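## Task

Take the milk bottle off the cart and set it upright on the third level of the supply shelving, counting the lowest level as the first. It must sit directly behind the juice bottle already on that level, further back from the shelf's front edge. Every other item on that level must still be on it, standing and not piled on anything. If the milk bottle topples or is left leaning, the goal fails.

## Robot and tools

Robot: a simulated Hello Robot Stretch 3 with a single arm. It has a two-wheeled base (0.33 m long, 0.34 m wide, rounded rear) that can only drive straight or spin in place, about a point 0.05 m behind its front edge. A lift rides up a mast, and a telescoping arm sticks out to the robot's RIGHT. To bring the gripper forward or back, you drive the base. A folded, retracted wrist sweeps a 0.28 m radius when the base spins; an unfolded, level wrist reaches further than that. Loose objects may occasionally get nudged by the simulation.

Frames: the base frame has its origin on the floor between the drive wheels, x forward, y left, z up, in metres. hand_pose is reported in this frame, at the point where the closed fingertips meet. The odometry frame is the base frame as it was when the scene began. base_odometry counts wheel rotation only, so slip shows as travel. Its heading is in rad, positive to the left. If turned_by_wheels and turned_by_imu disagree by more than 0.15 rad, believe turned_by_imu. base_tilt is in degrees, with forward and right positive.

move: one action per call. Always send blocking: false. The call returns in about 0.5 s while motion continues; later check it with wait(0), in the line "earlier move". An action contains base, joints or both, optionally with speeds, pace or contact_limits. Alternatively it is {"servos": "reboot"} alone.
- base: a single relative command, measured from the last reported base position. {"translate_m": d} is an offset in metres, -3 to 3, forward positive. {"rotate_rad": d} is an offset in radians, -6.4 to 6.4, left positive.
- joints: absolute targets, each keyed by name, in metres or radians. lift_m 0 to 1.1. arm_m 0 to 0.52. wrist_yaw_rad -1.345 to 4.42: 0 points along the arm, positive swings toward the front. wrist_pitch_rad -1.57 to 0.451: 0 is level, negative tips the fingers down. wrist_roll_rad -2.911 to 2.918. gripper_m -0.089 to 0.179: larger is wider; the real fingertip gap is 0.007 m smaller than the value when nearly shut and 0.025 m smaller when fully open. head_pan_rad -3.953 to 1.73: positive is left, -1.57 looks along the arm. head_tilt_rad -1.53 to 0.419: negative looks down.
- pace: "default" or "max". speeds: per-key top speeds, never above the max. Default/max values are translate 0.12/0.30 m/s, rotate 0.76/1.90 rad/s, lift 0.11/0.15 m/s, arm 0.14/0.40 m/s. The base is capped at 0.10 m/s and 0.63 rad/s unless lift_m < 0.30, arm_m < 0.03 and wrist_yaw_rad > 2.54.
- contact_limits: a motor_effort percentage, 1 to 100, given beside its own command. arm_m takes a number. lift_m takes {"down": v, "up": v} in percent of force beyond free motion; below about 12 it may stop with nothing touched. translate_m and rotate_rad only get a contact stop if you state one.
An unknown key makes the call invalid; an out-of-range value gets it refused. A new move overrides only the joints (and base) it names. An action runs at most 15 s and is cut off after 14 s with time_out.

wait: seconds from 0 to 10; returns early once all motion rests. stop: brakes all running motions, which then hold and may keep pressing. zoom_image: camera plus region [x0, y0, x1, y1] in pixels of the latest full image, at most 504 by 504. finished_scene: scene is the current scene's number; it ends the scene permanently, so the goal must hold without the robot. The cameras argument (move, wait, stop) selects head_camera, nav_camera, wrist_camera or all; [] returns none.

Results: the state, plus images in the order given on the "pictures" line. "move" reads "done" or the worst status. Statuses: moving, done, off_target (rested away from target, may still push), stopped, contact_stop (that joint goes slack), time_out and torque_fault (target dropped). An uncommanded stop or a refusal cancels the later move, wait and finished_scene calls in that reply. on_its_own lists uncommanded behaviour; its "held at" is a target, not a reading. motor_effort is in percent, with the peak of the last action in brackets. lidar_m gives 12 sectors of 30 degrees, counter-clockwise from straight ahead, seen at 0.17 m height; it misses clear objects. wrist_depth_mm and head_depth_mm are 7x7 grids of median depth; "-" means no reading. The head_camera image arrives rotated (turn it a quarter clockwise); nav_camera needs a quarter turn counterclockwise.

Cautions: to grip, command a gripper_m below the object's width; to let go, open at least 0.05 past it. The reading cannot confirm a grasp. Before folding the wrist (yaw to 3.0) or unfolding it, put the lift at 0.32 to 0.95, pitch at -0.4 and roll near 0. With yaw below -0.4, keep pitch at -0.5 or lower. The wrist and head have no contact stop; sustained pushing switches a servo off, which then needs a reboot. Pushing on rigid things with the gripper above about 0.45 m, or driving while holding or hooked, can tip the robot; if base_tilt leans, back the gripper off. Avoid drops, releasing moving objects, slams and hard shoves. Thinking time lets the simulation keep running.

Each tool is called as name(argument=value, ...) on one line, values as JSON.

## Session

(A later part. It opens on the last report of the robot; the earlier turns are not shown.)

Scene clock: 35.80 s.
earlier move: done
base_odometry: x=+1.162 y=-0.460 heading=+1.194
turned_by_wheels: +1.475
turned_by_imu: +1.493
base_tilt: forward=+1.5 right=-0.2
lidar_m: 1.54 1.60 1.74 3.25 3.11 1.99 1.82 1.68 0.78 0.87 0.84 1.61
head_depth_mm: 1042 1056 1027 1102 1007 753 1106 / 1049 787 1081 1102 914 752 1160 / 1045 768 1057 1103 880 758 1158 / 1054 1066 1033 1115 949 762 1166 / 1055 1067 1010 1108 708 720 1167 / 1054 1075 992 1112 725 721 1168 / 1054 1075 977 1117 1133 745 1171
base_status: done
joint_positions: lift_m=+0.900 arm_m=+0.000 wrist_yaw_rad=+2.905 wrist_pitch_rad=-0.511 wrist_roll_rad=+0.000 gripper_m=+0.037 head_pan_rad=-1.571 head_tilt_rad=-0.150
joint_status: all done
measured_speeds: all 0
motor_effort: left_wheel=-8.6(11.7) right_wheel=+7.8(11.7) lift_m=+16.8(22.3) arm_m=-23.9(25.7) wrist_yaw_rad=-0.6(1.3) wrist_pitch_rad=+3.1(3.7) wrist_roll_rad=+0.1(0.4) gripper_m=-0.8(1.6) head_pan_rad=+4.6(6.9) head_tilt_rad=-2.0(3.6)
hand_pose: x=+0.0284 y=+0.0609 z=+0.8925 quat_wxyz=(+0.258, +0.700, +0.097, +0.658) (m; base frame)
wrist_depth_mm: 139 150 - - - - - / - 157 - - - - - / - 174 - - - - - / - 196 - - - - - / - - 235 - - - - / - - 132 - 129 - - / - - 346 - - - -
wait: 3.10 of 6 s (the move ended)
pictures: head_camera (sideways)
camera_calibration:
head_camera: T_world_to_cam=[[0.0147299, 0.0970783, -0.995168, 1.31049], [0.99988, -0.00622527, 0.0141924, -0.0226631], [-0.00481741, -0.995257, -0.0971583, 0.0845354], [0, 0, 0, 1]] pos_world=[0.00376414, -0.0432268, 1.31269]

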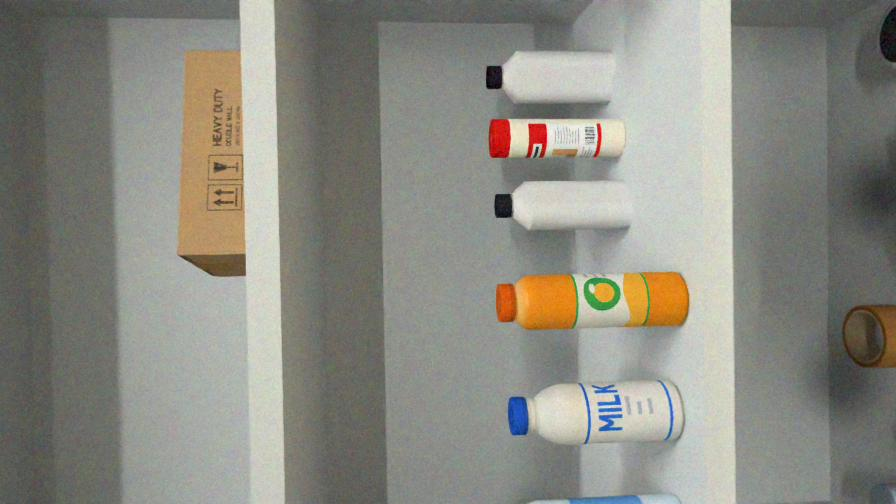

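move(blocking=false, joints={"wrist_pitch_rad": -0.4, "wrist_yaw_rad": 0, "gripper_m": 0.13}, cameras=[])

wait(seconds=8, cameras=[])

move(blocking=false, joints={"wrist_pitch_rad": 0, "lift_m": 0.95}, cameras=[])

wait(seconds=4)

Scene clock: 37.63 s.
move: moving
base_odometry: x=+1.162 y=-0.460 heading=+1.194
turned_by_wheels: +0.000
turned_by_imu: -0.001
base_tilt: forward=+1.4 right=+0.0
lidar_m: 1.54 1.60 1.74 3.26 3.11 1.99 1.83 1.69 0.78 0.88 0.84 1.60
head_depth_mm: 1047 1055 1032 1100 927 751 1111 / 1046 780 1079 1105 916 755 1155 / 1048 768 1055 1109 886 761 1161 / 1052 1063 1030 1109 943 762 1163 / 1053 1067 1011 1113 709 720 1171 / 1051 1074 994 1109 722 722 1170 / 1054 1073 970 1115 1126 746 1173
base_status: not commanded
joint_positions: lift_m=+0.900 arm_m=+0.000 wrist_yaw_rad=+2.577 wrist_pitch_rad=-0.423 wrist_roll_rad=+0.000 gripper_m=+0.073 head_pan_rad=-1.570 head_tilt_rad=-0.150
joint_status: wrist_yaw_rad moving; wrist_pitch_rad moving; gripper_m moving
measured_speeds: translate_m=+0.000 rotate_rad=+0.000 lift_m=+0.000 arm_m=+0.000 wrist_yaw_rad=-1.359 wrist_pitch_rad=+0.024 wrist_roll_rad=+0.000 head_pan_rad=+0.000 head_tilt_rad=+0.000
motor_effort: left_wheel=-8.5(8.7) right_wheel=+8.0(8.0) lift_m=+16.5(16.6) arm_m=-24.0(24.6) wrist_yaw_rad=-2.9(4.7) wrist_pitch_rad=+5.4(5.5) wrist_roll_rad=+0.0(0.3) gripper_m=+78.0(78.8) head_pan_rad=+4.0(5.2) head_tilt_rad=-2.0(2.8)
hand_pose: x=+0.0985 y=+0.0440 z=+0.9115 quat_wxyz=(+0.336, +0.705, -0.050, +0.623) (m; base frame)
wrist_depth_mm: - - - - - - - / - - - - - - - / - - - - - - - / - - - - - - - / 199 - 152 - 150 - - / 195 - 136 - 132 - - / 211 94 - - - - -
pictures: none
No camera images: "cameras" was empty.

Scene clock: 39.60 s.
earlier move: done
base_odometry: x=+1.162 y=-0.460 heading=+1.194
turned_by_wheels: +0.000
turned_by_imu: -0.001
base_tilt: forward=+1.4 right=-0.2
lidar_m: 1.54 1.60 1.74 3.25 3.09 1.99 1.82 1.68 0.78 0.88 0.84 1.61
head_depth_mm: 1043 1053 1026 1099 928 751 1109 / 1049 784 1076 1099 912 755 1160 / 1050 766 1055 1107 879 756 1158 / 1051 1060 1035 1110 946 760 1164 / 1050 1071 1010 1109 710 722 1162 / 1059 1073 990 1108 724 724 1164 / 1052 1078 970 1116 1126 745 1168
base_status: not commanded
joint_positions: lift_m=+0.900 arm_m=+0.000 wrist_yaw_rad=+0.002 wrist_pitch_rad=-0.422 wrist_roll_rad=+0.000 gripper_m=+0.130 head_pan_rad=-1.570 head_tilt_rad=-0.150
joint_status: all done
measured_speeds: all 0
motor_effort: left_wheel=-8.5(8.7) right_wheel=+7.6(8.2) lift_m=+19.4(19.4) arm_m=-23.1(24.6) wrist_yaw_rad=-2.1(6.2) wrist_pitch_rad=+4.5(5.5) wrist_roll_rad=+0.1(0.4) gripper_m=-0.3(79.6) head_pan_rad=+4.1(5.5) head_tilt_rad=-2.0(2.8)
hand_pose: x=-0.0211 y=-0.3689 z=+0.9118 quat_wxyz=(+0.692, +0.149, -0.691, -0.148) (m; base frame)
wrist_depth_mm: 540 - 842 819 806 744 373 / 540 - - - 847 847 - / 568 - - - 968 - - / - 820 790 813 814 796 - / - 151 676 700 695 150 - / - 123 - - - 125 - / - 982 - - - 792 -
wait: 1.97 of 8 s (the move ended)
pictures: none
No camera images: "cameras" was empty.

Scene clock: 40.10 s.
move: moving
base_odometry: x=+1.162 y=-0.460 heading=+1.194
turned_by_wheels: +0.000
turned_by_imu: +0.000
base_tilt: forward=+1.3 right=-0.1
lidar_m: 1.54 1.60 1.74 3.25 3.12 1.99 1.82 1.68 0.78 0.88 0.84 1.61
head_depth_mm: 1043 1054 1033 1099 929 754 1110 / 1046 782 1078 1101 912 754 1157 / 1050 769 1056 1109 879 761 1161 / 1052 1064 1035 1108 946 763 1162 / 1053 1072 1006 1107 712 720 1163 / 1054 1072 989 1114 724 724 1167 / 1058 1073 975 1119 1128 743 1177
base_status: not commanded
joint_positions: lift_m=+0.925 arm_m=+0.000 wrist_yaw_rad=+0.002 wrist_pitch_rad=-0.068 wrist_roll_rad=+0.000 gripper_m=+0.130 head_pan_rad=-1.570 head_tilt_rad=-0.150
joint_status: lift_m moving; wrist_pitch_rad moving
measured_speeds: translate_m=+0.000 rotate_rad=+0.000 lift_m=+0.097 arm_m=+0.000 wrist_yaw_rad=+0.000 wrist_pitch_rad=+0.624 wrist_roll_rad=+0.000 head_pan_rad=+0.000 head_tilt_rad=+0.000
motor_effort: left_wheel=-8.0(8.7) right_wheel=+7.6(8.5) lift_m=+35.3(37.9) arm_m=-22.8(23.7) wrist_yaw_rad=-1.8(2.5) wrist_pitch_rad=+4.2(6.0) wrist_roll_rad=+0.1(0.3) gripper_m=-1.0(1.0) head_pan_rad=+3.9(5.0) head_tilt_rad=-2.3(2.3)
hand_pose: x=-0.0210 y=-0.3990 z=+1.0225 quat_wxyz=(+0.707, +0.025, -0.706, -0.024) (m; base frame)
wrist_depth_mm: 536 477 818 810 788 783 - / 542 - 489 596 622 780 - / 504 509 511 490 630 626 - / 530 - 465 461 448 449 432 / 556 137 - - - 145 - / 583 123 885 943 943 126 - / - 718 716 722 735 706 -
pictures: none
No camera images: "cameras" was empty.

Scene clock: 40.90 s.
earlier move: done
base_odometry: x=+1.162 y=-0.460 heading=+1.194
turned_by_wheels: +0.000
turned_by_imu: +0.000
base_tilt: forward=+1.4 right=-0.2
lidar_m: 1.54 1.60 1.74 3.25 3.10 1.99 1.82 1.69 0.78 0.88 0.84 1.60
head_depth_mm: 1043 1055 1025 1101 929 753 1104 / 1047 784 1078 1104 914 756 1073 / 1049 767 1051 1106 882 759 1162 / 1052 1064 1033 1107 945 760 1163 / 1054 1072 1012 1106 711 720 1080 / 1056 1068 993 1116 724 724 1170 / 1050 1072 977 1113 1127 746 1174
base_status: not commanded
joint_positions: lift_m=+0.950 arm_m=+0.000 wrist_yaw_rad=+0.002 wrist_pitch_rad=-0.024 wrist_roll_rad=+0.000 gripper_m=+0.130 head_pan_rad=-1.570 head_tilt_rad=-0.150
joint_status: all done
measured_speeds: all 0
motor_effort: left_wheel=-8.1(8.8) right_wheel=+7.3(8.5) lift_m=+34.4(37.9) arm_m=-22.6(23.7) wrist_yaw_rad=-1.8(2.5) wrist_pitch_rad=+5.1(6.0) wrist_roll_rad=-0.2(0.3) gripper_m=+0.8(1.3) head_pan_rad=+3.7(5.1) head_tilt_rad=-1.7(2.3)
hand_pose: x=-0.0210 y=-0.4006 z=+1.0584 quat_wxyz=(+0.707, +0.009, -0.707, -0.008) (m; base frame)
wrist_depth_mm: 540 - 847 831 798 802 - / 547 495 499 470 834 810 - / 541 - 506 481 647 845 - / 507 523 524 503 600 622 - / 554 137 480 469 460 444 446 / 551 123 - - - 126 - / - 792 845 855 878 - 480
wait: 0.80 of 4 s (the move ended)
pictures: head_camera (sideways), nav_camera (sideways), wrist_camera
camera_calibration:
head_camera: T_world_to_cam=[[0.0145843, 0.0971001, -0.995168, 1.31049], [0.999888, -0.00471753, 0.0141932, -0.0226958], [-0.00331657, -0.995263, -0.097158, 0.0845295], [0, 0, 0, 1]] pos_world=[0.00386102, -0.0432267, 1.31269]
nav_camera: T_world_to_cam=[[0.0462576, -0.105782, 0.993313, -1.25064], [-0.998092, -0.0456139, 0.0416225, 0.0009449], [0.040906, -0.993343, -0.10769, 0.101097], [0, 0, 0, 1]] pos_world=[0.0546591, -0.0318276, 1.25312]
wrist_camera: T_world_to_cam=[[-0.998085, -0.0538377, 0.0304526, -0.0708297], [-0.0421101, 0.230823, -0.972084, 1.1507], [0.0453056, -0.971505, -0.232649, 0.0270131], [0, 0, 0, 1]] pos_world=[-0.0234619, -0.243178, 1.12702]

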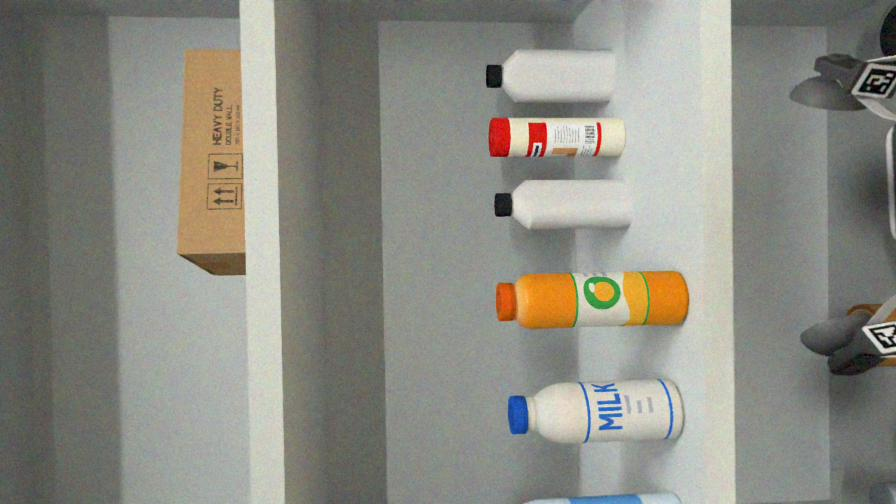

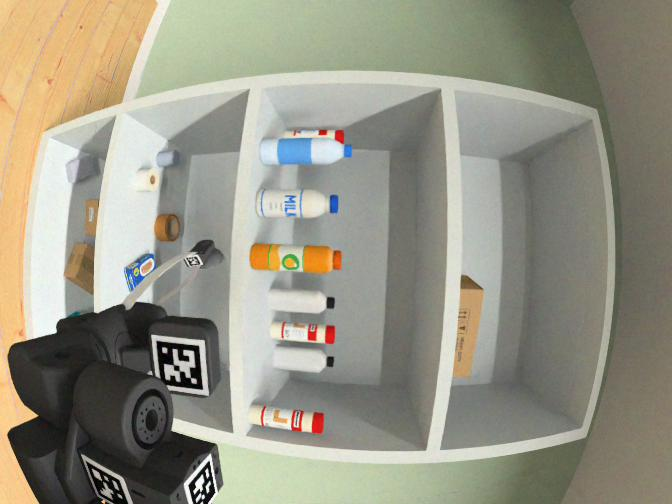

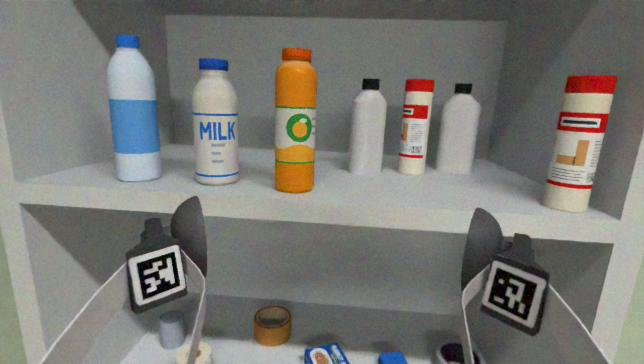

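move(blocking=false, base={"translate_m": 0.068}, joints={"lift_m": 0.97}, cameras=[])

wait(seconds=4, cameras=["wrist_camera","head_camera"])

Scene clock: 42.07 s.
move: moving
base_odometry: x=+1.168 y=-0.446 heading=+1.194
turned_by_wheels: +0.000
turned_by_imu: +0.000
base_tilt: forward=+1.3 right=-0.7
lidar_m: 1.53 1.58 1.72 3.25 3.12 2.00 1.84 1.69 0.79 0.88 0.84 1.59
head_depth_mm: 1045 1057 1069 1099 925 752 1105 / 1049 784 1077 1099 889 756 367 / 1050 765 1052 1110 870 759 1168 / 1050 1067 1032 1106 943 716 1165 / 1055 1072 1015 1108 948 721 368 / 1053 1072 990 1110 724 724 1176 / 1059 1076 976 1116 1050 750 1162
base_status: translate_m moving
joint_positions: lift_m=+0.968 arm_m=+0.000 wrist_yaw_rad=+0.001 wrist_pitch_rad=-0.024 wrist_roll_rad=+0.000 gripper_m=+0.130 head_pan_rad=-1.570 head_tilt_rad=-0.150
joint_status: lift_m moving
measured_speeds: translate_m=+0.058 rotate_rad=+0.000 lift_m=+0.029 arm_m=+0.000 wrist_yaw_rad=+0.000 wrist_pitch_rad=+0.000 wrist_roll_rad=+0.000 head_pan_rad=+0.000 head_tilt_rad=+0.000
motor_effort: left_wheel=+4.3(5.8) right_wheel=+9.3(10.3) lift_m=+36.0(39.2) arm_m=-22.4(22.9) wrist_yaw_rad=-2.0(2.1) wrist_pitch_rad=+4.7(5.4) wrist_roll_rad=+0.0(0.3) gripper_m=-0.2(1.6) head_pan_rad=+4.1(4.9) head_tilt_rad=-2.0(2.1)
hand_pose: x=-0.0211 y=-0.4006 z=+1.0768 quat_wxyz=(+0.707, +0.009, -0.707, -0.008) (m; base frame)
wrist_depth_mm: 523 - 856 821 799 791 - / 529 503 - 832 843 824 - / 537 - 507 482 644 798 - / 519 537 533 521 653 636 - / 530 151 485 474 466 448 448 / 552 123 - - - 126 - / - 795 866 880 889 124 469
pictures: none
No camera images: "cameras" was empty.

Scene clock: 43.37 s.
earlier move: done
base_odometry: x=+1.187 y=-0.396 heading=+1.194
turned_by_wheels: +0.000
turned_by_imu: +0.000
base_tilt: forward=+1.3 right=-0.2
lidar_m: 1.48 1.53 1.67 3.25 3.22 2.05 1.89 1.69 0.82 0.88 0.81 1.53
head_depth_mm: 1047 785 1087 1104 922 753 1108 / 1046 770 1073 1109 878 756 373 / 1053 814 1051 1108 939 760 1166 / 1052 1072 1029 1111 705 716 1170 / 1058 1074 1006 1121 738 723 975 / 1057 1071 989 1118 1045 771 1126 / 1062 1074 970 1111 718 727 1080
base_status: done
joint_positions: lift_m=+0.970 arm_m=+0.000 wrist_yaw_rad=+0.001 wrist_pitch_rad=-0.024 wrist_roll_rad=+0.000 gripper_m=+0.130 head_pan_rad=-1.570 head_tilt_rad=-0.150
joint_status: all done
measured_speeds: all 0
motor_effort: left_wheel=+2.5(7.1) right_wheel=+4.1(10.3) lift_m=+31.8(39.2) arm_m=-21.7(23.4) wrist_yaw_rad=-2.2(2.2) wrist_pitch_rad=+4.9(5.4) wrist_roll_rad=+0.1(0.3) gripper_m=-0.1(1.6) head_pan_rad=+4.6(5.0) head_tilt_rad=-1.5(2.1)
hand_pose: x=-0.0211 y=-0.4006 z=+1.0786 quat_wxyz=(+0.707, +0.009, -0.707, -0.008) (m; base frame)
wrist_depth_mm: 480 581 837 825 820 780 - / 487 554 507 848 836 828 - / 497 564 500 482 635 673 - / 527 547 524 525 637 646 - / 559 154 486 480 470 449 450 / - 123 - - - 126 - / - - 860 893 901 838 -
wait: 1.30 of 4 s (the move ended)
pictures: head_camera (sideways), wrist_camera
camera_calibration:
head_camera: T_world_to_cam=[[0.0145843, 0.0971001, -0.995168, 1.31049], [0.999888, -0.00471753, 0.0141932, -0.0226958], [-0.00331657, -0.995263, -0.097158, 0.0845295], [0, 0, 0, 1]] pos_world=[0.00386102, -0.0432267, 1.31269]
wrist_camera: T_world_to_cam=[[-0.998094, -0.0536205, 0.0305384, -0.0714874], [-0.0421106, 0.230124, -0.97225, 1.17026], [0.0451049, -0.971683, -0.231943, 0.0308336], [0, 0, 0, 1]] pos_world=[-0.0234618, -0.243177, 1.14712]

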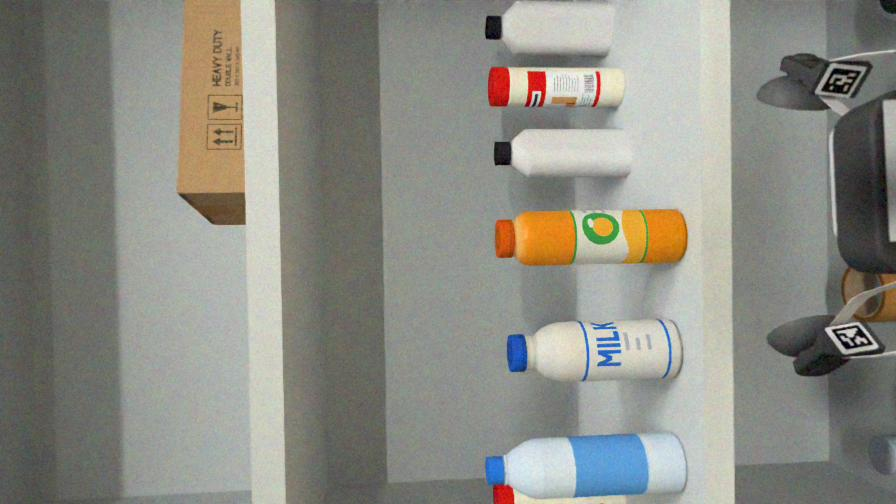

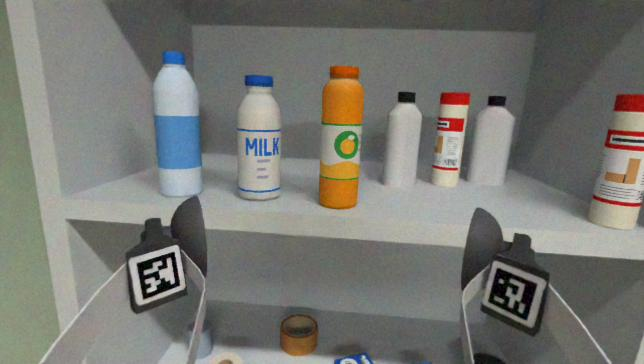

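move(blocking=false, joints={"arm_m": 0.28, "gripper_m": 0.11}, cameras=[])

wait(seconds=5, cameras=["wrist_camera","head_camera"])

Scene clock: 44.43 s.
move: moving
base_odometry: x=+1.187 y=-0.396 heading=+1.194
turned_by_wheels: +0.000
turned_by_imu: +0.000
base_tilt: forward=+1.4 right=-0.2
lidar_m: 1.48 1.53 1.66 3.25 3.25 2.05 1.89 1.69 0.82 0.89 0.81 1.53
head_depth_mm: 1049 787 1086 1104 920 751 1157 / 1052 774 1072 1109 880 756 375 / 1050 814 1050 1109 941 762 1163 / 1055 1070 1029 1111 705 714 1171 / 1057 1075 1005 1115 738 723 1042 / 1055 1079 983 1115 1045 770 1163 / 1057 1075 971 1106 717 724 1084
base_status: not commanded
joint_positions: lift_m=+0.970 arm_m=+0.018 wrist_yaw_rad=+0.001 wrist_pitch_rad=-0.024 wrist_roll_rad=+0.000 gripper_m=+0.110 head_pan_rad=-1.570 head_tilt_rad=-0.150
joint_status: arm_m moving; gripper_m moving
measured_speeds: translate_m=+0.000 rotate_rad=+0.000 lift_m=+0.000 arm_m=+0.068 wrist_yaw_rad=+0.000 wrist_pitch_rad=+0.000 wrist_roll_rad=+0.000 head_pan_rad=+0.000 head_tilt_rad=+0.000
motor_effort: left_wheel=+2.2(2.4) right_wheel=+3.8(4.5) lift_m=+29.1(30.3) arm_m=+25.4(26.5) wrist_yaw_rad=-1.6(2.2) wrist_pitch_rad=+4.3(5.5) wrist_roll_rad=-0.1(0.3) gripper_m=-1.7(73.8) head_pan_rad=+3.4(4.8) head_tilt_rad=-1.3(1.8)
hand_pose: x=-0.0211 y=-0.4182 z=+1.0786 quat_wxyz=(+0.707, +0.009, -0.707, -0.008) (m; base frame)
wrist_depth_mm: 476 579 832 821 800 789 - / 481 487 840 831 833 812 - / 488 500 487 462 620 669 - / 494 535 518 527 629 667 - / 522 487 470 464 459 443 441 / - 125 - - - 124 - / 561 106 846 874 880 781 -
pictures: none
No camera images: "cameras" was empty.

Scene clock: 47.23 s.
earlier move: done
base_odometry: x=+1.187 y=-0.396 heading=+1.194
turned_by_wheels: +0.000
turned_by_imu: -0.001
base_tilt: forward=+1.5 right=-0.2
lidar_m: 1.47 1.53 1.66 3.26 3.22 2.05 1.89 1.69 0.82 0.88 0.81 1.53
head_depth_mm: 1045 788 1089 1104 918 311 1111 / 1051 772 1071 1107 872 358 1074 / 1049 814 1049 1107 467 373 1071 / 1058 1069 1024 1108 699 474 1119 / 1052 1068 1010 1113 738 723 1168 / 1054 1071 988 1115 1043 768 1173 / 1056 1075 968 1108 717 724 1082
base_status: not commanded
joint_positions: lift_m=+0.970 arm_m=+0.280 wrist_yaw_rad=+0.001 wrist_pitch_rad=-0.024 wrist_roll_rad=+0.000 gripper_m=+0.110 head_pan_rad=-1.570 head_tilt_rad=-0.150
joint_status: all done
measured_speeds: all 0
motor_effort: left_wheel=+2.4(2.7) right_wheel=+4.0(4.8) lift_m=+21.2(30.3) arm_m=+24.3(27.0) wrist_yaw_rad=-1.9(2.4) wrist_pitch_rad=+4.3(5.5) wrist_roll_rad=+0.0(0.4) gripper_m=-0.3(73.8) head_pan_rad=+3.2(5.2) head_tilt_rad=-1.6(1.9)
hand_pose: x=-0.0211 y=-0.6806 z=+1.0786 quat_wxyz=(+0.707, +0.009, -0.707, -0.008) (m; base frame)
wrist_depth_mm: 471 592 589 571 559 554 541 / 423 232 602 194 579 563 555 / 423 227 627 200 356 370 400 / 278 234 564 208 364 383 410 / 278 242 368 216 359 385 415 / 271 125 273 226 283 127 311 / - 216 225 229 234 219 242
wait: 2.80 of 5 s (the move ended)
pictures: head_camera (sideways), wrist_camera
camera_calibration:
head_camera: T_world_to_cam=[[0.0145843, 0.0971001, -0.995168, 1.31049], [0.999888, -0.00471753, 0.0141932, -0.0226958], [-0.00331657, -0.995263, -0.097158, 0.0845295], [0, 0, 0, 1]] pos_world=[0.00386102, -0.0432267, 1.31269]
wrist_camera: T_world_to_cam=[[-0.998094, -0.0536205, 0.0305384, -0.0865011], [-0.0421106, 0.230124, -0.97225, 1.23469], [0.0451049, -0.971683, -0.231943, -0.241238], [0, 0, 0, 1]] pos_world=[-0.0234618, -0.523177, 1.14712]

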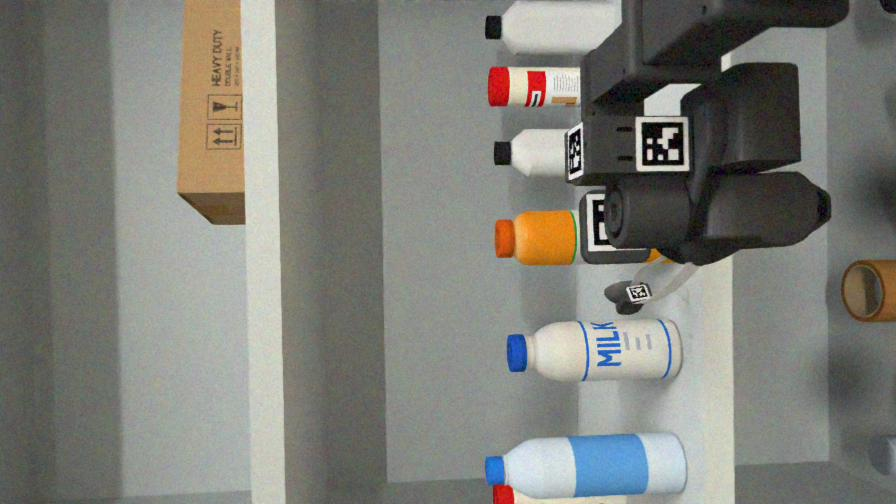

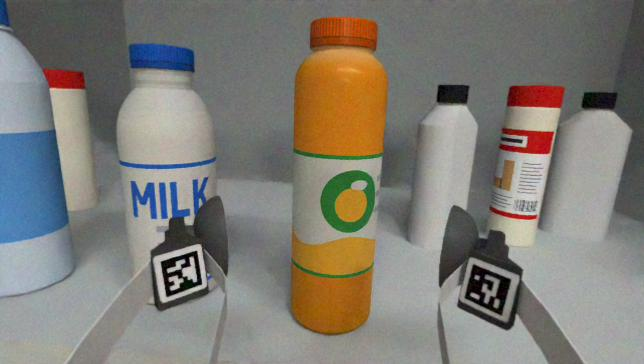

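move(blocking=false, joints={"arm_m": 0.35}, speeds={"arm_m": 0.06}, cameras=[])

wait(seconds=5, cameras=["wrist_camera"])

move(blocking=false, joints={"gripper_m": 0.045}, cameras=[])

wait(seconds=3, cameras=["wrist_camera"])

Scene clock: 54.37 s.
move: moving
base_odometry: x=+1.187 y=-0.396 heading=+1.194
turned_by_wheels: +0.000
turned_by_imu: -0.001
base_tilt: forward=+1.4 right=-0.1
lidar_m: 1.47 1.53 1.67 3.24 3.24 2.05 1.89 1.69 0.82 0.89 0.81 1.54
head_depth_mm: 1050 791 1085 1102 915 311 1109 / 1046 772 1080 1105 425 364 1111 / 1051 814 1047 1111 482 387 1075 / 1051 1073 1025 1110 697 505 1118 / 1055 1072 1008 1118 728 723 1173 / 1057 1076 987 1116 1043 771 1172 / 1058 1072 971 1106 716 725 1079
base_status: not commanded
joint_positions: lift_m=+0.970 arm_m=+0.297 wrist_yaw_rad=+0.001 wrist_pitch_rad=-0.024 wrist_roll_rad=+0.000 gripper_m=+0.110 head_pan_rad=-1.570 head_tilt_rad=-0.150
joint_status: arm_m moving
measured_speeds: translate_m=+0.000 rotate_rad=+0.000 lift_m=+0.000 arm_m=+0.060 wrist_yaw_rad=+0.000 wrist_pitch_rad=+0.000 wrist_roll_rad=+0.000 head_pan_rad=+0.000 head_tilt_rad=+0.000
motor_effort: left_wheel=+2.7(2.7) right_wheel=+3.7(4.9) lift_m=+16.5(16.5) arm_m=+24.7(26.7) wrist_yaw_rad=-1.5(2.3) wrist_pitch_rad=+4.8(5.5) wrist_roll_rad=+0.0(0.3) gripper_m=-0.7(1.2) head_pan_rad=+4.2(4.9) head_tilt_rad=-1.1(1.3)
hand_pose: x=-0.0211 y=-0.6979 z=+1.0786 quat_wxyz=(+0.707, +0.009, -0.707, -0.008) (m; base frame)
wrist_depth_mm: 457 582 579 186 549 539 527 / 441 218 595 179 559 556 540 / 414 211 614 186 343 352 380 / 423 218 563 193 349 363 397 / 353 224 369 201 360 369 404 / 266 126 273 210 269 128 311 / - 215 226 217 233 219 242
pictures: none
No camera images: "cameras" was empty.

Scene clock: 55.73 s.
earlier move: done
base_odometry: x=+1.187 y=-0.396 heading=+1.194
turned_by_wheels: +0.000
turned_by_imu: +0.000
base_tilt: forward=+1.5 right=-0.2
lidar_m: 1.48 1.53 1.67 3.25 3.21 2.05 1.89 1.68 0.82 0.89 0.81 1.53
head_depth_mm: 1051 783 1083 1100 918 318 1105 / 1050 770 1071 1107 477 461 1155 / 1047 814 1049 1109 444 446 1157 / 1051 1069 1033 1115 697 597 1161 / 1054 1072 1010 1113 737 725 1168 / 1062 1074 989 1116 1043 770 1173 / 1064 1073 973 1105 717 725 1084
base_status: not commanded
joint_positions: lift_m=+0.970 arm_m=+0.350 wrist_yaw_rad=+0.001 wrist_pitch_rad=-0.024 wrist_roll_rad=+0.000 gripper_m=+0.110 head_pan_rad=-1.570 head_tilt_rad=-0.150
joint_status: all done
measured_speeds: all 0
motor_effort: left_wheel=+2.1(2.7) right_wheel=+4.6(4.9) lift_m=+17.2(17.2) arm_m=+24.9(26.7) wrist_yaw_rad=-1.8(2.3) wrist_pitch_rad=+4.7(5.5) wrist_roll_rad=+0.1(0.5) gripper_m=-1.4(1.8) head_pan_rad=+3.9(4.9) head_tilt_rad=-0.6(1.6)
hand_pose: x=-0.0211 y=-0.7506 z=+1.0786 quat_wxyz=(+0.707, +0.009, -0.707, -0.008) (m; base frame)
wrist_depth_mm: 418 540 525 128 497 494 478 / 161 183 547 126 507 506 491 / 156 171 566 130 283 302 299 / 160 174 582 135 295 310 335 / 167 171 342 141 153 319 348 / 176 129 259 146 161 127 311 / - 187 226 152 226 219 242
wait: 1.37 of 5 s (the move ended)
pictures: wrist_camera
camera_calibration:
wrist_camera: T_world_to_cam=[[-0.998094, -0.0536205, 0.0305384, -0.0902545], [-0.0421106, 0.230124, -0.97225, 1.2508], [0.0451049, -0.971683, -0.231943, -0.309255], [0, 0, 0, 1]] pos_world=[-0.0234618, -0.593177, 1.14712]

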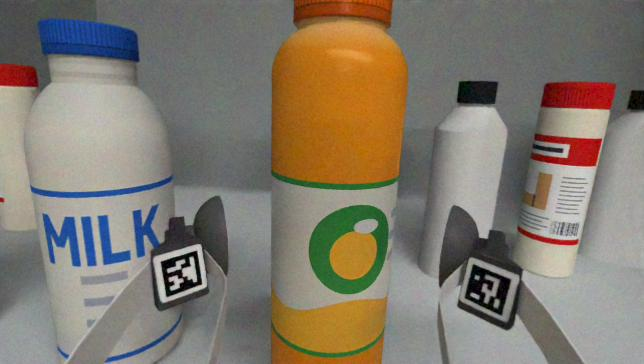

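Scene clock: 56.23 s.
move: moving
base_odometry: x=+1.187 y=-0.396 heading=+1.194
turned_by_wheels: +0.000
turned_by_imu: +0.000
base_tilt: forward=+1.3 right=-0.2
lidar_m: 1.48 1.53 1.66 3.26 3.24 2.05 1.89 1.68 0.82 0.88 0.81 1.53
head_depth_mm: 1049 785 1086 1107 916 318 1109 / 1048 774 1077 1103 477 462 1157 / 1048 815 1047 1118 443 446 1163 / 1057 1071 1032 1112 691 681 1166 / 1058 1071 1009 1116 740 724 1164 / 1055 1076 989 1114 1039 770 1169 / 1062 1074 969 1110 718 724 1083
base_status: not commanded
joint_positions: lift_m=+0.970 arm_m=+0.350 wrist_yaw_rad=+0.001 wrist_pitch_rad=-0.024 wrist_roll_rad=+0.000 gripper_m=+0.073 head_pan_rad=-1.570 head_tilt_rad=-0.150
joint_status: gripper_m moving
measured_speeds: all 0
motor_effort: left_wheel=+1.9(2.4) right_wheel=+3.7(4.5) lift_m=+17.2(17.3) arm_m=+24.7(25.3) wrist_yaw_rad=-1.9(2.1) wrist_pitch_rad=+4.8(5.6) wrist_roll_rad=+0.0(0.3) gripper_m=-79.3(79.3) head_pan_rad=+4.0(4.8) head_tilt_rad=-0.4(1.3)
hand_pose: x=-0.0211 y=-0.7506 z=+1.0786 quat_wxyz=(+0.707, +0.009, -0.707, -0.008) (m; base frame)
wrist_depth_mm: 417 529 525 128 493 492 479 / 161 184 545 126 507 504 490 / 156 172 563 131 282 302 297 / 160 174 576 135 293 311 337 / 167 177 152 141 149 327 348 / 176 174 135 146 134 288 311 / 204 195 226 153 233 226 242
pictures: none
No camera images: "cameras" was empty.

Scene clock: 56.90 s.
earlier move: done
base_odometry: x=+1.187 y=-0.396 heading=+1.194
turned_by_wheels: +0.000
turned_by_imu: +0.000
base_tilt: forward=+1.4 right=-0.2
lidar_m: 1.47 1.53 1.67 3.26 3.23 2.05 1.89 1.68 0.82 0.89 0.81 1.53
head_depth_mm: 1051 788 1082 1108 917 318 1111 / 1048 770 1078 1106 476 462 1158 / 1050 814 1050 1108 443 445 1157 / 1053 1066 1030 1110 691 678 1166 / 1054 1075 1008 1114 738 723 1166 / 1057 1072 994 1116 1046 771 1172 / 1058 1077 973 1112 718 726 1084
base_status: not commanded
joint_positions: lift_m=+0.970 arm_m=+0.350 wrist_yaw_rad=+0.002 wrist_pitch_rad=-0.024 wrist_roll_rad=+0.000 gripper_m=+0.045 head_pan_rad=-1.570 head_tilt_rad=-0.150
joint_status: all done
measured_speeds: all 0
motor_effort: left_wheel=+2.1(2.5) right_wheel=+4.0(4.5) lift_m=+17.5(17.7) arm_m=+23.1(25.3) wrist_yaw_rad=-1.6(2.1) wrist_pitch_rad=+4.4(5.6) wrist_roll_rad=-0.3(0.3) gripper_m=-5.6(79.7) head_pan_rad=+3.1(5.3) head_tilt_rad=-0.6(1.4)
hand_pose: x=-0.0211 y=-0.7506 z=+1.0786 quat_wxyz=(+0.707, +0.009, -0.707, -0.008) (m; base frame)
wrist_depth_mm: 413 534 528 128 494 491 481 / 161 183 540 126 507 500 489 / 156 173 562 131 282 298 298 / 161 173 576 135 294 311 337 / 167 177 152 141 149 323 347 / 176 177 134 146 130 305 311 / 186 178 226 153 223 228 241
wait: 0.67 of 3 s (the move ended)
pictures: wrist_camera
camera_calibration:
wrist_camera: T_world_to_cam=[[-0.99809, -0.0537221, 0.0305134, -0.0902861], [-0.0421107, 0.230143, -0.972245, 1.2508], [0.0452086, -0.971673, -0.231965, -0.309222], [0, 0, 0, 1]] pos_world=[-0.0234619, -0.593177, 1.14712]

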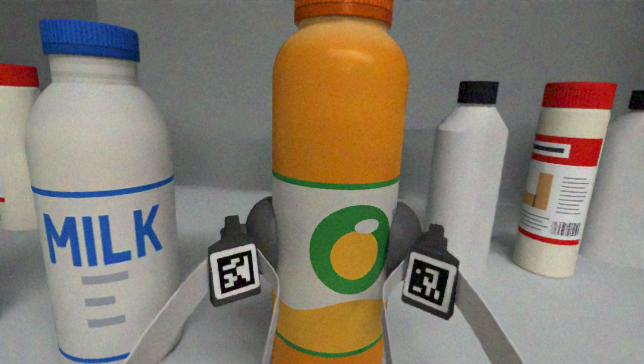

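move(blocking=false, joints={"gripper_m": 0.035, "lift_m": 1.0}, speeds={"lift_m": 0.05}, cameras=[])

wait(seconds=3, cameras=["wrist_camera"])

move(blocking=false, joints={"arm_m": 0.18}, cameras=[])

wait(seconds=4, cameras=["wrist_camera","head_camera"])

move(blocking=false, base={"translate_m": 0.08}, joints={"lift_m": 0.6, "head_tilt_rad": -0.55}, cameras=[])

wait(seconds=6)

Scene clock: 58.43 s.
move: moving
base_odometry: x=+1.187 y=-0.396 heading=+1.194
turned_by_wheels: +0.000
turned_by_imu: +0.000
base_tilt: forward=+1.5 right=-0.2
lidar_m: 1.47 1.53 1.66 3.25 3.25 2.05 1.89 1.68 0.82 0.88 0.81 1.54
head_depth_mm: 1046 788 1085 1100 908 1159 1149 / 1048 772 1080 1107 469 680 1156 / 1053 815 1057 1110 441 446 1160 / 1055 1070 1031 1107 697 684 1159 / 1055 1071 1011 1119 735 722 1165 / 1059 1075 996 1114 1042 770 1168 / 1058 1078 976 1111 716 725 1082
base_status: not commanded
joint_positions: lift_m=+0.989 arm_m=+0.350 wrist_yaw_rad=+0.002 wrist_pitch_rad=-0.071 wrist_roll_rad=+0.000 gripper_m=+0.035 head_pan_rad=-1.570 head_tilt_rad=-0.150
joint_status: lift_m moving; gripper_m moving
measured_speeds: translate_m=+0.000 rotate_rad=+0.000 lift_m=+0.050 arm_m=+0.000 wrist_yaw_rad=+0.000 wrist_pitch_rad=-0.072 wrist_roll_rad=+0.000 head_pan_rad=+0.000 head_tilt_rad=+0.000
motor_effort: left_wheel=+2.3(2.4) right_wheel=+4.2(4.3) lift_m=+35.5(42.5) arm_m=+22.9(23.7) wrist_yaw_rad=-1.8(2.2) wrist_pitch_rad=+14.9(14.9) wrist_roll_rad=+0.0(0.3) gripper_m=-9.3(54.9) head_pan_rad=+3.5(4.7) head_tilt_rad=-1.0(1.0)
hand_pose: x=-0.0211 y=-0.7489 z=+1.0853 quat_wxyz=(+0.707, +0.026, -0.706, -0.025) (m; base frame)
wrist_depth_mm: 435 529 520 131 491 485 472 / 161 542 546 128 503 496 486 / 157 173 560 133 282 302 299 / 160 173 563 136 295 313 338 / 169 179 152 141 149 328 353 / 180 181 133 146 130 304 307 / 209 182 229 150 227 230 243
pictures: none
No camera images: "cameras" was empty.

Scene clock: 59.07 s.
earlier move: done
base_odometry: x=+1.187 y=-0.396 heading=+1.194
turned_by_wheels: +0.000
turned_by_imu: +0.000
base_tilt: forward=+1.4 right=-0.2
lidar_m: 1.48 1.53 1.67 3.25 3.22 2.05 1.89 1.69 0.82 0.89 0.81 1.53
head_depth_mm: 1048 785 1082 1106 362 1151 1154 / 1048 770 1076 1102 450 680 1159 / 1050 814 1057 1103 435 678 1158 / 1052 1069 1029 1107 673 702 1172 / 1054 1075 1009 1109 738 723 1169 / 1057 1073 994 1115 1048 769 1175 / 1058 1071 973 1110 718 726 1084
base_status: not commanded
joint_positions: lift_m=+1.000 arm_m=+0.350 wrist_yaw_rad=+0.002 wrist_pitch_rad=-0.073 wrist_roll_rad=+0.000 gripper_m=+0.035 head_pan_rad=-1.570 head_tilt_rad=-0.150
joint_status: all done
measured_speeds: all 0
on_its_own: wrist_pitch_rad is at rest, and its effort (+13.9) is outside its rest range (-8 to +12)
motor_effort: left_wheel=+2.0(2.5) right_wheel=+3.6(4.4) lift_m=+39.2(42.5) arm_m=+22.4(23.7) wrist_yaw_rad=-1.8(2.3) wrist_pitch_rad=+13.9(14.9) wrist_roll_rad=+0.1(0.3) gripper_m=-9.6(54.9) head_pan_rad=+4.8(4.8) head_tilt_rad=-0.4(1.0)
hand_pose: x=-0.0211 y=-0.7488 z=+1.0960 quat_wxyz=(+0.707, +0.027, -0.706, -0.026) (m; base frame)
wrist_depth_mm: 466 533 516 131 489 483 475 / 160 536 540 128 506 503 485 / 164 178 565 132 283 310 298 / 161 173 579 136 296 311 339 / 169 179 153 141 149 328 354 / 183 181 133 146 130 321 327 / 224 183 245 150 242 248 260
wait: 0.63 of 3 s (the move ended)
pictures: wrist_camera
camera_calibration:
wrist_camera: T_world_to_cam=[[-0.99809, -0.0550982, 0.0279509, -0.088962], [-0.0422177, 0.277927, -0.959674, 1.28934], [0.045108, -0.959021, -0.279722, -0.24159], [0, 0, 0, 1]] pos_world=[-0.0234617, -0.594933, 1.17225]

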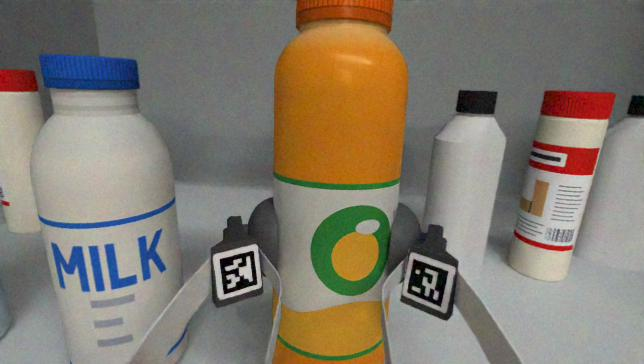

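Scene clock: 59.57 s.
move: moving
base_odometry: x=+1.187 y=-0.396 heading=+1.194
turned_by_wheels: +0.000
turned_by_imu: +0.000
base_tilt: forward=+1.3 right=-0.1
lidar_m: 1.48 1.53 1.67 3.26 3.22 2.05 1.89 1.69 0.82 0.89 0.81 1.54
head_depth_mm: 1045 792 1082 1100 355 1150 1150 / 1046 770 1076 1106 416 679 1159 / 1045 812 1055 1110 418 678 1163 / 1052 1070 1029 1107 565 682 1166 / 1057 1073 1006 1110 739 723 1171 / 1052 1079 992 1115 1046 769 1173 / 1058 1079 974 1109 716 724 1083
base_status: not commanded
joint_positions: lift_m=+1.000 arm_m=+0.332 wrist_yaw_rad=+0.001 wrist_pitch_rad=-0.074 wrist_roll_rad=+0.000 gripper_m=+0.035 head_pan_rad=-1.570 head_tilt_rad=-0.150
joint_status: arm_m moving
measured_speeds: translate_m=+0.000 rotate_rad=+0.000 lift_m=+0.000 arm_m=-0.068 wrist_yaw_rad=+0.000 wrist_pitch_rad=+0.000 wrist_roll_rad=+0.000 head_pan_rad=+0.000 head_tilt_rad=+0.000
motor_effort: left_wheel=+2.4(2.5) right_wheel=+4.2(4.7) lift_m=+38.7(39.4) arm_m=-24.7(27.1) wrist_yaw_rad=-1.7(2.1) wrist_pitch_rad=+13.8(14.3) wrist_roll_rad=-0.2(0.3) gripper_m=-9.5(10.1) head_pan_rad=+4.5(4.5) head_tilt_rad=+0.0(1.0)
hand_pose: x=-0.0211 y=-0.7311 z=+1.0958 quat_wxyz=(+0.707, +0.027, -0.706, -0.026) (m; base frame)
wrist_depth_mm: 473 541 533 130 503 497 491 / 367 195 554 128 519 512 502 / 365 185 581 132 293 315 340 / 179 185 595 135 306 328 354 / 346 190 152 141 149 339 368 / 282 193 133 146 130 321 327 / 239 198 238 151 243 246 259
pictures: none
No camera images: "cameras" was empty.

Scene clock: 61.57 s.
earlier move: done
base_odometry: x=+1.187 y=-0.396 heading=+1.194
turned_by_wheels: +0.000
turned_by_imu: -0.001
base_tilt: forward=+1.3 right=-0.2
lidar_m: 1.47 1.53 1.66 3.26 3.24 2.05 1.89 1.69 0.82 0.89 0.81 1.53
head_depth_mm: 1044 788 1087 1105 917 678 - / 1050 771 1073 1105 876 - - / 1051 815 1050 1109 855 - - / 1048 1065 1032 1117 534 400 1075 / 1054 1070 1010 1115 737 723 1164 / 1058 1074 991 1116 1045 768 1169 / 1057 1077 976 1111 716 725 1082
base_status: not commanded
joint_positions: lift_m=+1.000 arm_m=+0.180 wrist_yaw_rad=+0.001 wrist_pitch_rad=-0.074 wrist_roll_rad=+0.000 gripper_m=+0.035 head_pan_rad=-1.570 head_tilt_rad=-0.150
joint_status: all done
measured_speeds: all 0
on_its_own: wrist_pitch_rad is at rest, and its effort (+13.6) is outside its rest range (-8 to +12)
motor_effort: left_wheel=+2.3(2.8) right_wheel=+4.4(4.7) lift_m=+34.7(39.4) arm_m=-25.2(27.1) wrist_yaw_rad=-2.1(2.2) wrist_pitch_rad=+13.6(14.6) wrist_roll_rad=+0.1(0.3) gripper_m=-10.4(11.4) head_pan_rad=+5.1(5.2) head_tilt_rad=-0.5(1.0)
hand_pose: x=-0.0211 y=-0.5787 z=+1.0958 quat_wxyz=(+0.707, +0.027, -0.706, -0.026) (m; base frame)
wrist_depth_mm: 458 674 686 130 645 633 624 / 425 700 688 128 448 646 638 / 431 353 329 132 445 487 - / 437 386 340 136 471 505 558 / 389 374 153 141 149 435 444 / 337 333 133 146 130 323 331 / 491 - 819 150 804 300 296
wait: 2.00 of 4 s (the move ended)
pictures: head_camera (sideways), wrist_camera
camera_calibration:
head_camera: T_world_to_cam=[[0.0145843, 0.0971001, -0.995168, 1.31049], [0.999888, -0.00471753, 0.0141932, -0.0226958], [-0.00331657, -0.995263, -0.097158, 0.0845295], [0, 0, 0, 1]] pos_world=[0.00386102, -0.0432267, 1.31269]
wrist_camera: T_world_to_cam=[[-0.998098, -0.0550008, 0.0278277, -0.0795123], [-0.0421151, 0.278847, -0.959412, 1.2421], [0.0450087, -0.958759, -0.280633, -0.0775003], [0, 0, 0, 1]] pos_world=[-0.0235617, -0.425033, 1.17215]

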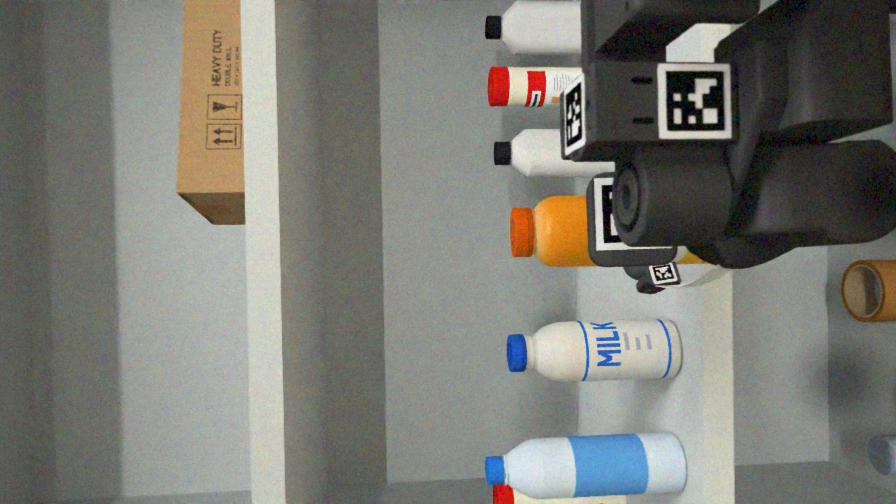

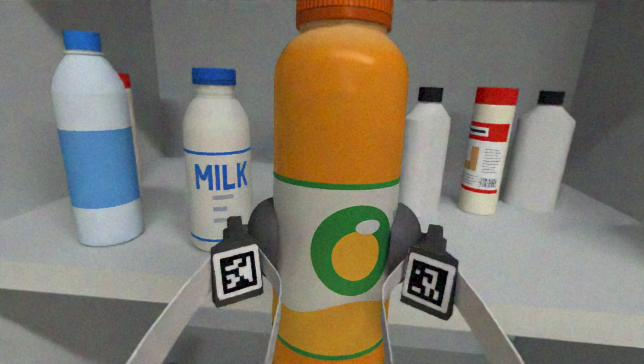

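Scene clock: 62.07 s.
move: moving
base_odometry: x=+1.193 y=-0.382 heading=+1.194
turned_by_wheels: +0.000
turned_by_imu: +0.000
base_tilt: forward=+1.4 right=+0.1
lidar_m: 1.46 1.51 1.65 3.26 3.26 2.06 1.91 1.69 0.83 0.89 0.80 1.51
head_depth_mm: 957 1012 851 321 1066 1018 1229 / 955 1015 855 284 1039 1019 1227 / 956 1024 529 294 324 1020 1242 / 960 1024 520 379 1097 1024 1233 / 956 1029 735 1261 1181 1032 1241 / 959 1040 936 1257 1129 1031 1243 / 960 1005 719 1012 1104 1005 1163
base_status: translate_m moving
joint_positions: lift_m=+0.975 arm_m=+0.180 wrist_yaw_rad=+0.001 wrist_pitch_rad=-0.074 wrist_roll_rad=+0.000 gripper_m=+0.035 head_pan_rad=-1.570 head_tilt_rad=-0.557
joint_status: lift_m moving; head_tilt_rad moving
measured_speeds: translate_m=+0.058 rotate_rad=+0.000 lift_m=-0.097 arm_m=+0.000 wrist_yaw_rad=+0.000 wrist_pitch_rad=+0.000 wrist_roll_rad=+0.000 head_pan_rad=+0.000 head_tilt_rad=-0.096
motor_effort: left_wheel=+6.4(7.0) right_wheel=+8.6(8.7) lift_m=+19.4(31.8) arm_m=-25.9(25.9) wrist_yaw_rad=-1.1(2.1) wrist_pitch_rad=+13.6(14.4) wrist_roll_rad=+0.0(0.3) gripper_m=-9.3(10.3) head_pan_rad=+3.3(4.7) head_tilt_rad=-4.1(5.5)
hand_pose: x=-0.0213 y=-0.5787 z=+1.0705 quat_wxyz=(+0.707, +0.027, -0.706, -0.026) (m; base frame)
wrist_depth_mm: 425 598 675 130 646 629 619 / 408 336 317 127 439 646 609 / 435 343 323 131 438 486 482 / 437 365 338 135 466 486 508 / 346 353 153 141 149 389 394 / 449 324 133 145 130 297 292 / 477 - 802 151 818 761 -
pictures: none
No camera images: "cameras" was empty.

Scene clock: 66.03 s.
earlier move: done
base_odometry: x=+1.217 y=-0.322 heading=+1.194
turned_by_wheels: +0.000
turned_by_imu: -0.001
base_tilt: forward=+1.4 right=-0.2
lidar_m: 1.39 1.45 1.61 3.25 3.36 2.12 1.97 1.68 0.87 0.90 0.77 1.45
head_depth_mm: 954 1011 889 1258 1139 1018 1235 / 955 1024 854 1258 1169 1022 492 / 953 1041 997 1255 1182 992 482 / 959 1040 865 1253 1154 740 589 / 960 1046 874 1262 1183 1028 1242 / 962 1018 723 1171 1143 1031 1220 / 942 898 879 837 943 979 1260
base_status: done
joint_positions: lift_m=+0.600 arm_m=+0.180 wrist_yaw_rad=+0.001 wrist_pitch_rad=-0.074 wrist_roll_rad=+0.000 gripper_m=+0.035 head_pan_rad=-1.570 head_tilt_rad=-0.550
joint_status: all done
measured_speeds: all 0
on_its_own: wrist_pitch_rad is at rest, and its effort (+14.3) is outside its rest range (-8 to +12)
motor_effort: left_wheel=-1.5(7.0) right_wheel=+8.1(10.0) lift_m=+20.1(31.8) arm_m=-24.2(25.9) wrist_yaw_rad=-0.8(2.1) wrist_pitch_rad=+14.3(14.8) wrist_roll_rad=+0.0(0.6) gripper_m=-9.2(10.5) head_pan_rad=+3.1(4.7) head_tilt_rad=+4.5(5.5)
hand_pose: x=-0.0213 y=-0.5787 z=+0.6956 quat_wxyz=(+0.707, +0.027, -0.706, -0.026) (m; base frame)
wrist_depth_mm: 368 519 671 130 638 636 621 / 387 500 706 128 665 662 653 / 392 504 734 132 685 686 666 / 395 509 718 136 716 713 695 / 401 496 153 141 149 533 577 / 376 415 133 146 130 422 432 / 359 347 342 151 321 325 342
wait: 3.97 of 6 s (the move ended)
pictures: head_camera (sideways), nav_camera (sideways), wrist_camera
camera_calibration:
head_camera: T_world_to_cam=[[0.0142901, 0.477213, -0.878671, 1.15834], [0.999892, -0.00982133, 0.0109275, -0.018437], [-0.00341499, -0.878733, -0.477302, 0.579349], [0, 0, 0, 1]] pos_world=[0.00386067, -0.0438643, 1.29453]
nav_camera: T_world_to_cam=[[0.0465916, -0.48441, 0.873599, -1.09429], [-0.99808, -0.0583004, 0.020903, 0.0279559], [0.0408056, -0.872896, -0.486197, 0.593732], [0, 0, 0, 1]] pos_world=[0.0546594, -0.0101881, 1.24406]
wrist_camera: T_world_to_cam=[[-0.998142, -0.0541913, 0.0278363, -0.0680414], [-0.0419201, 0.279376, -0.959266, 0.858358], [0.0442071, -0.958651, -0.281129, -0.18937], [0, 0, 0, 1]] pos_world=[-0.0235611, -0.425032, 0.772051]

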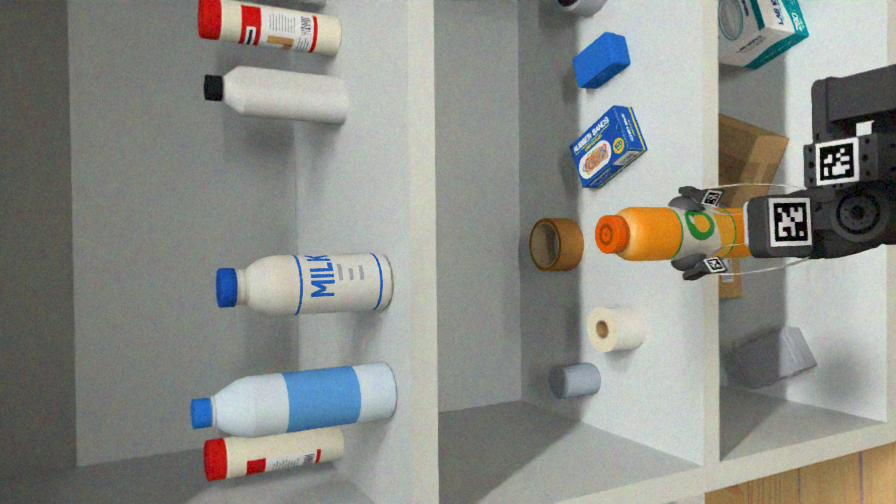

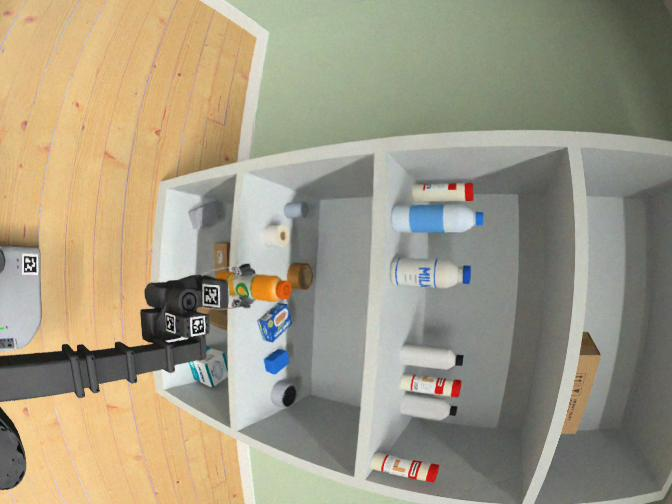

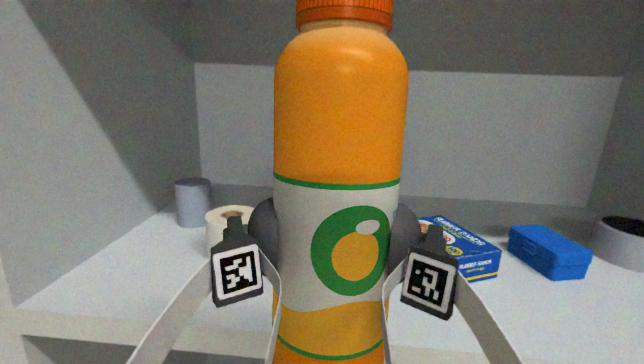

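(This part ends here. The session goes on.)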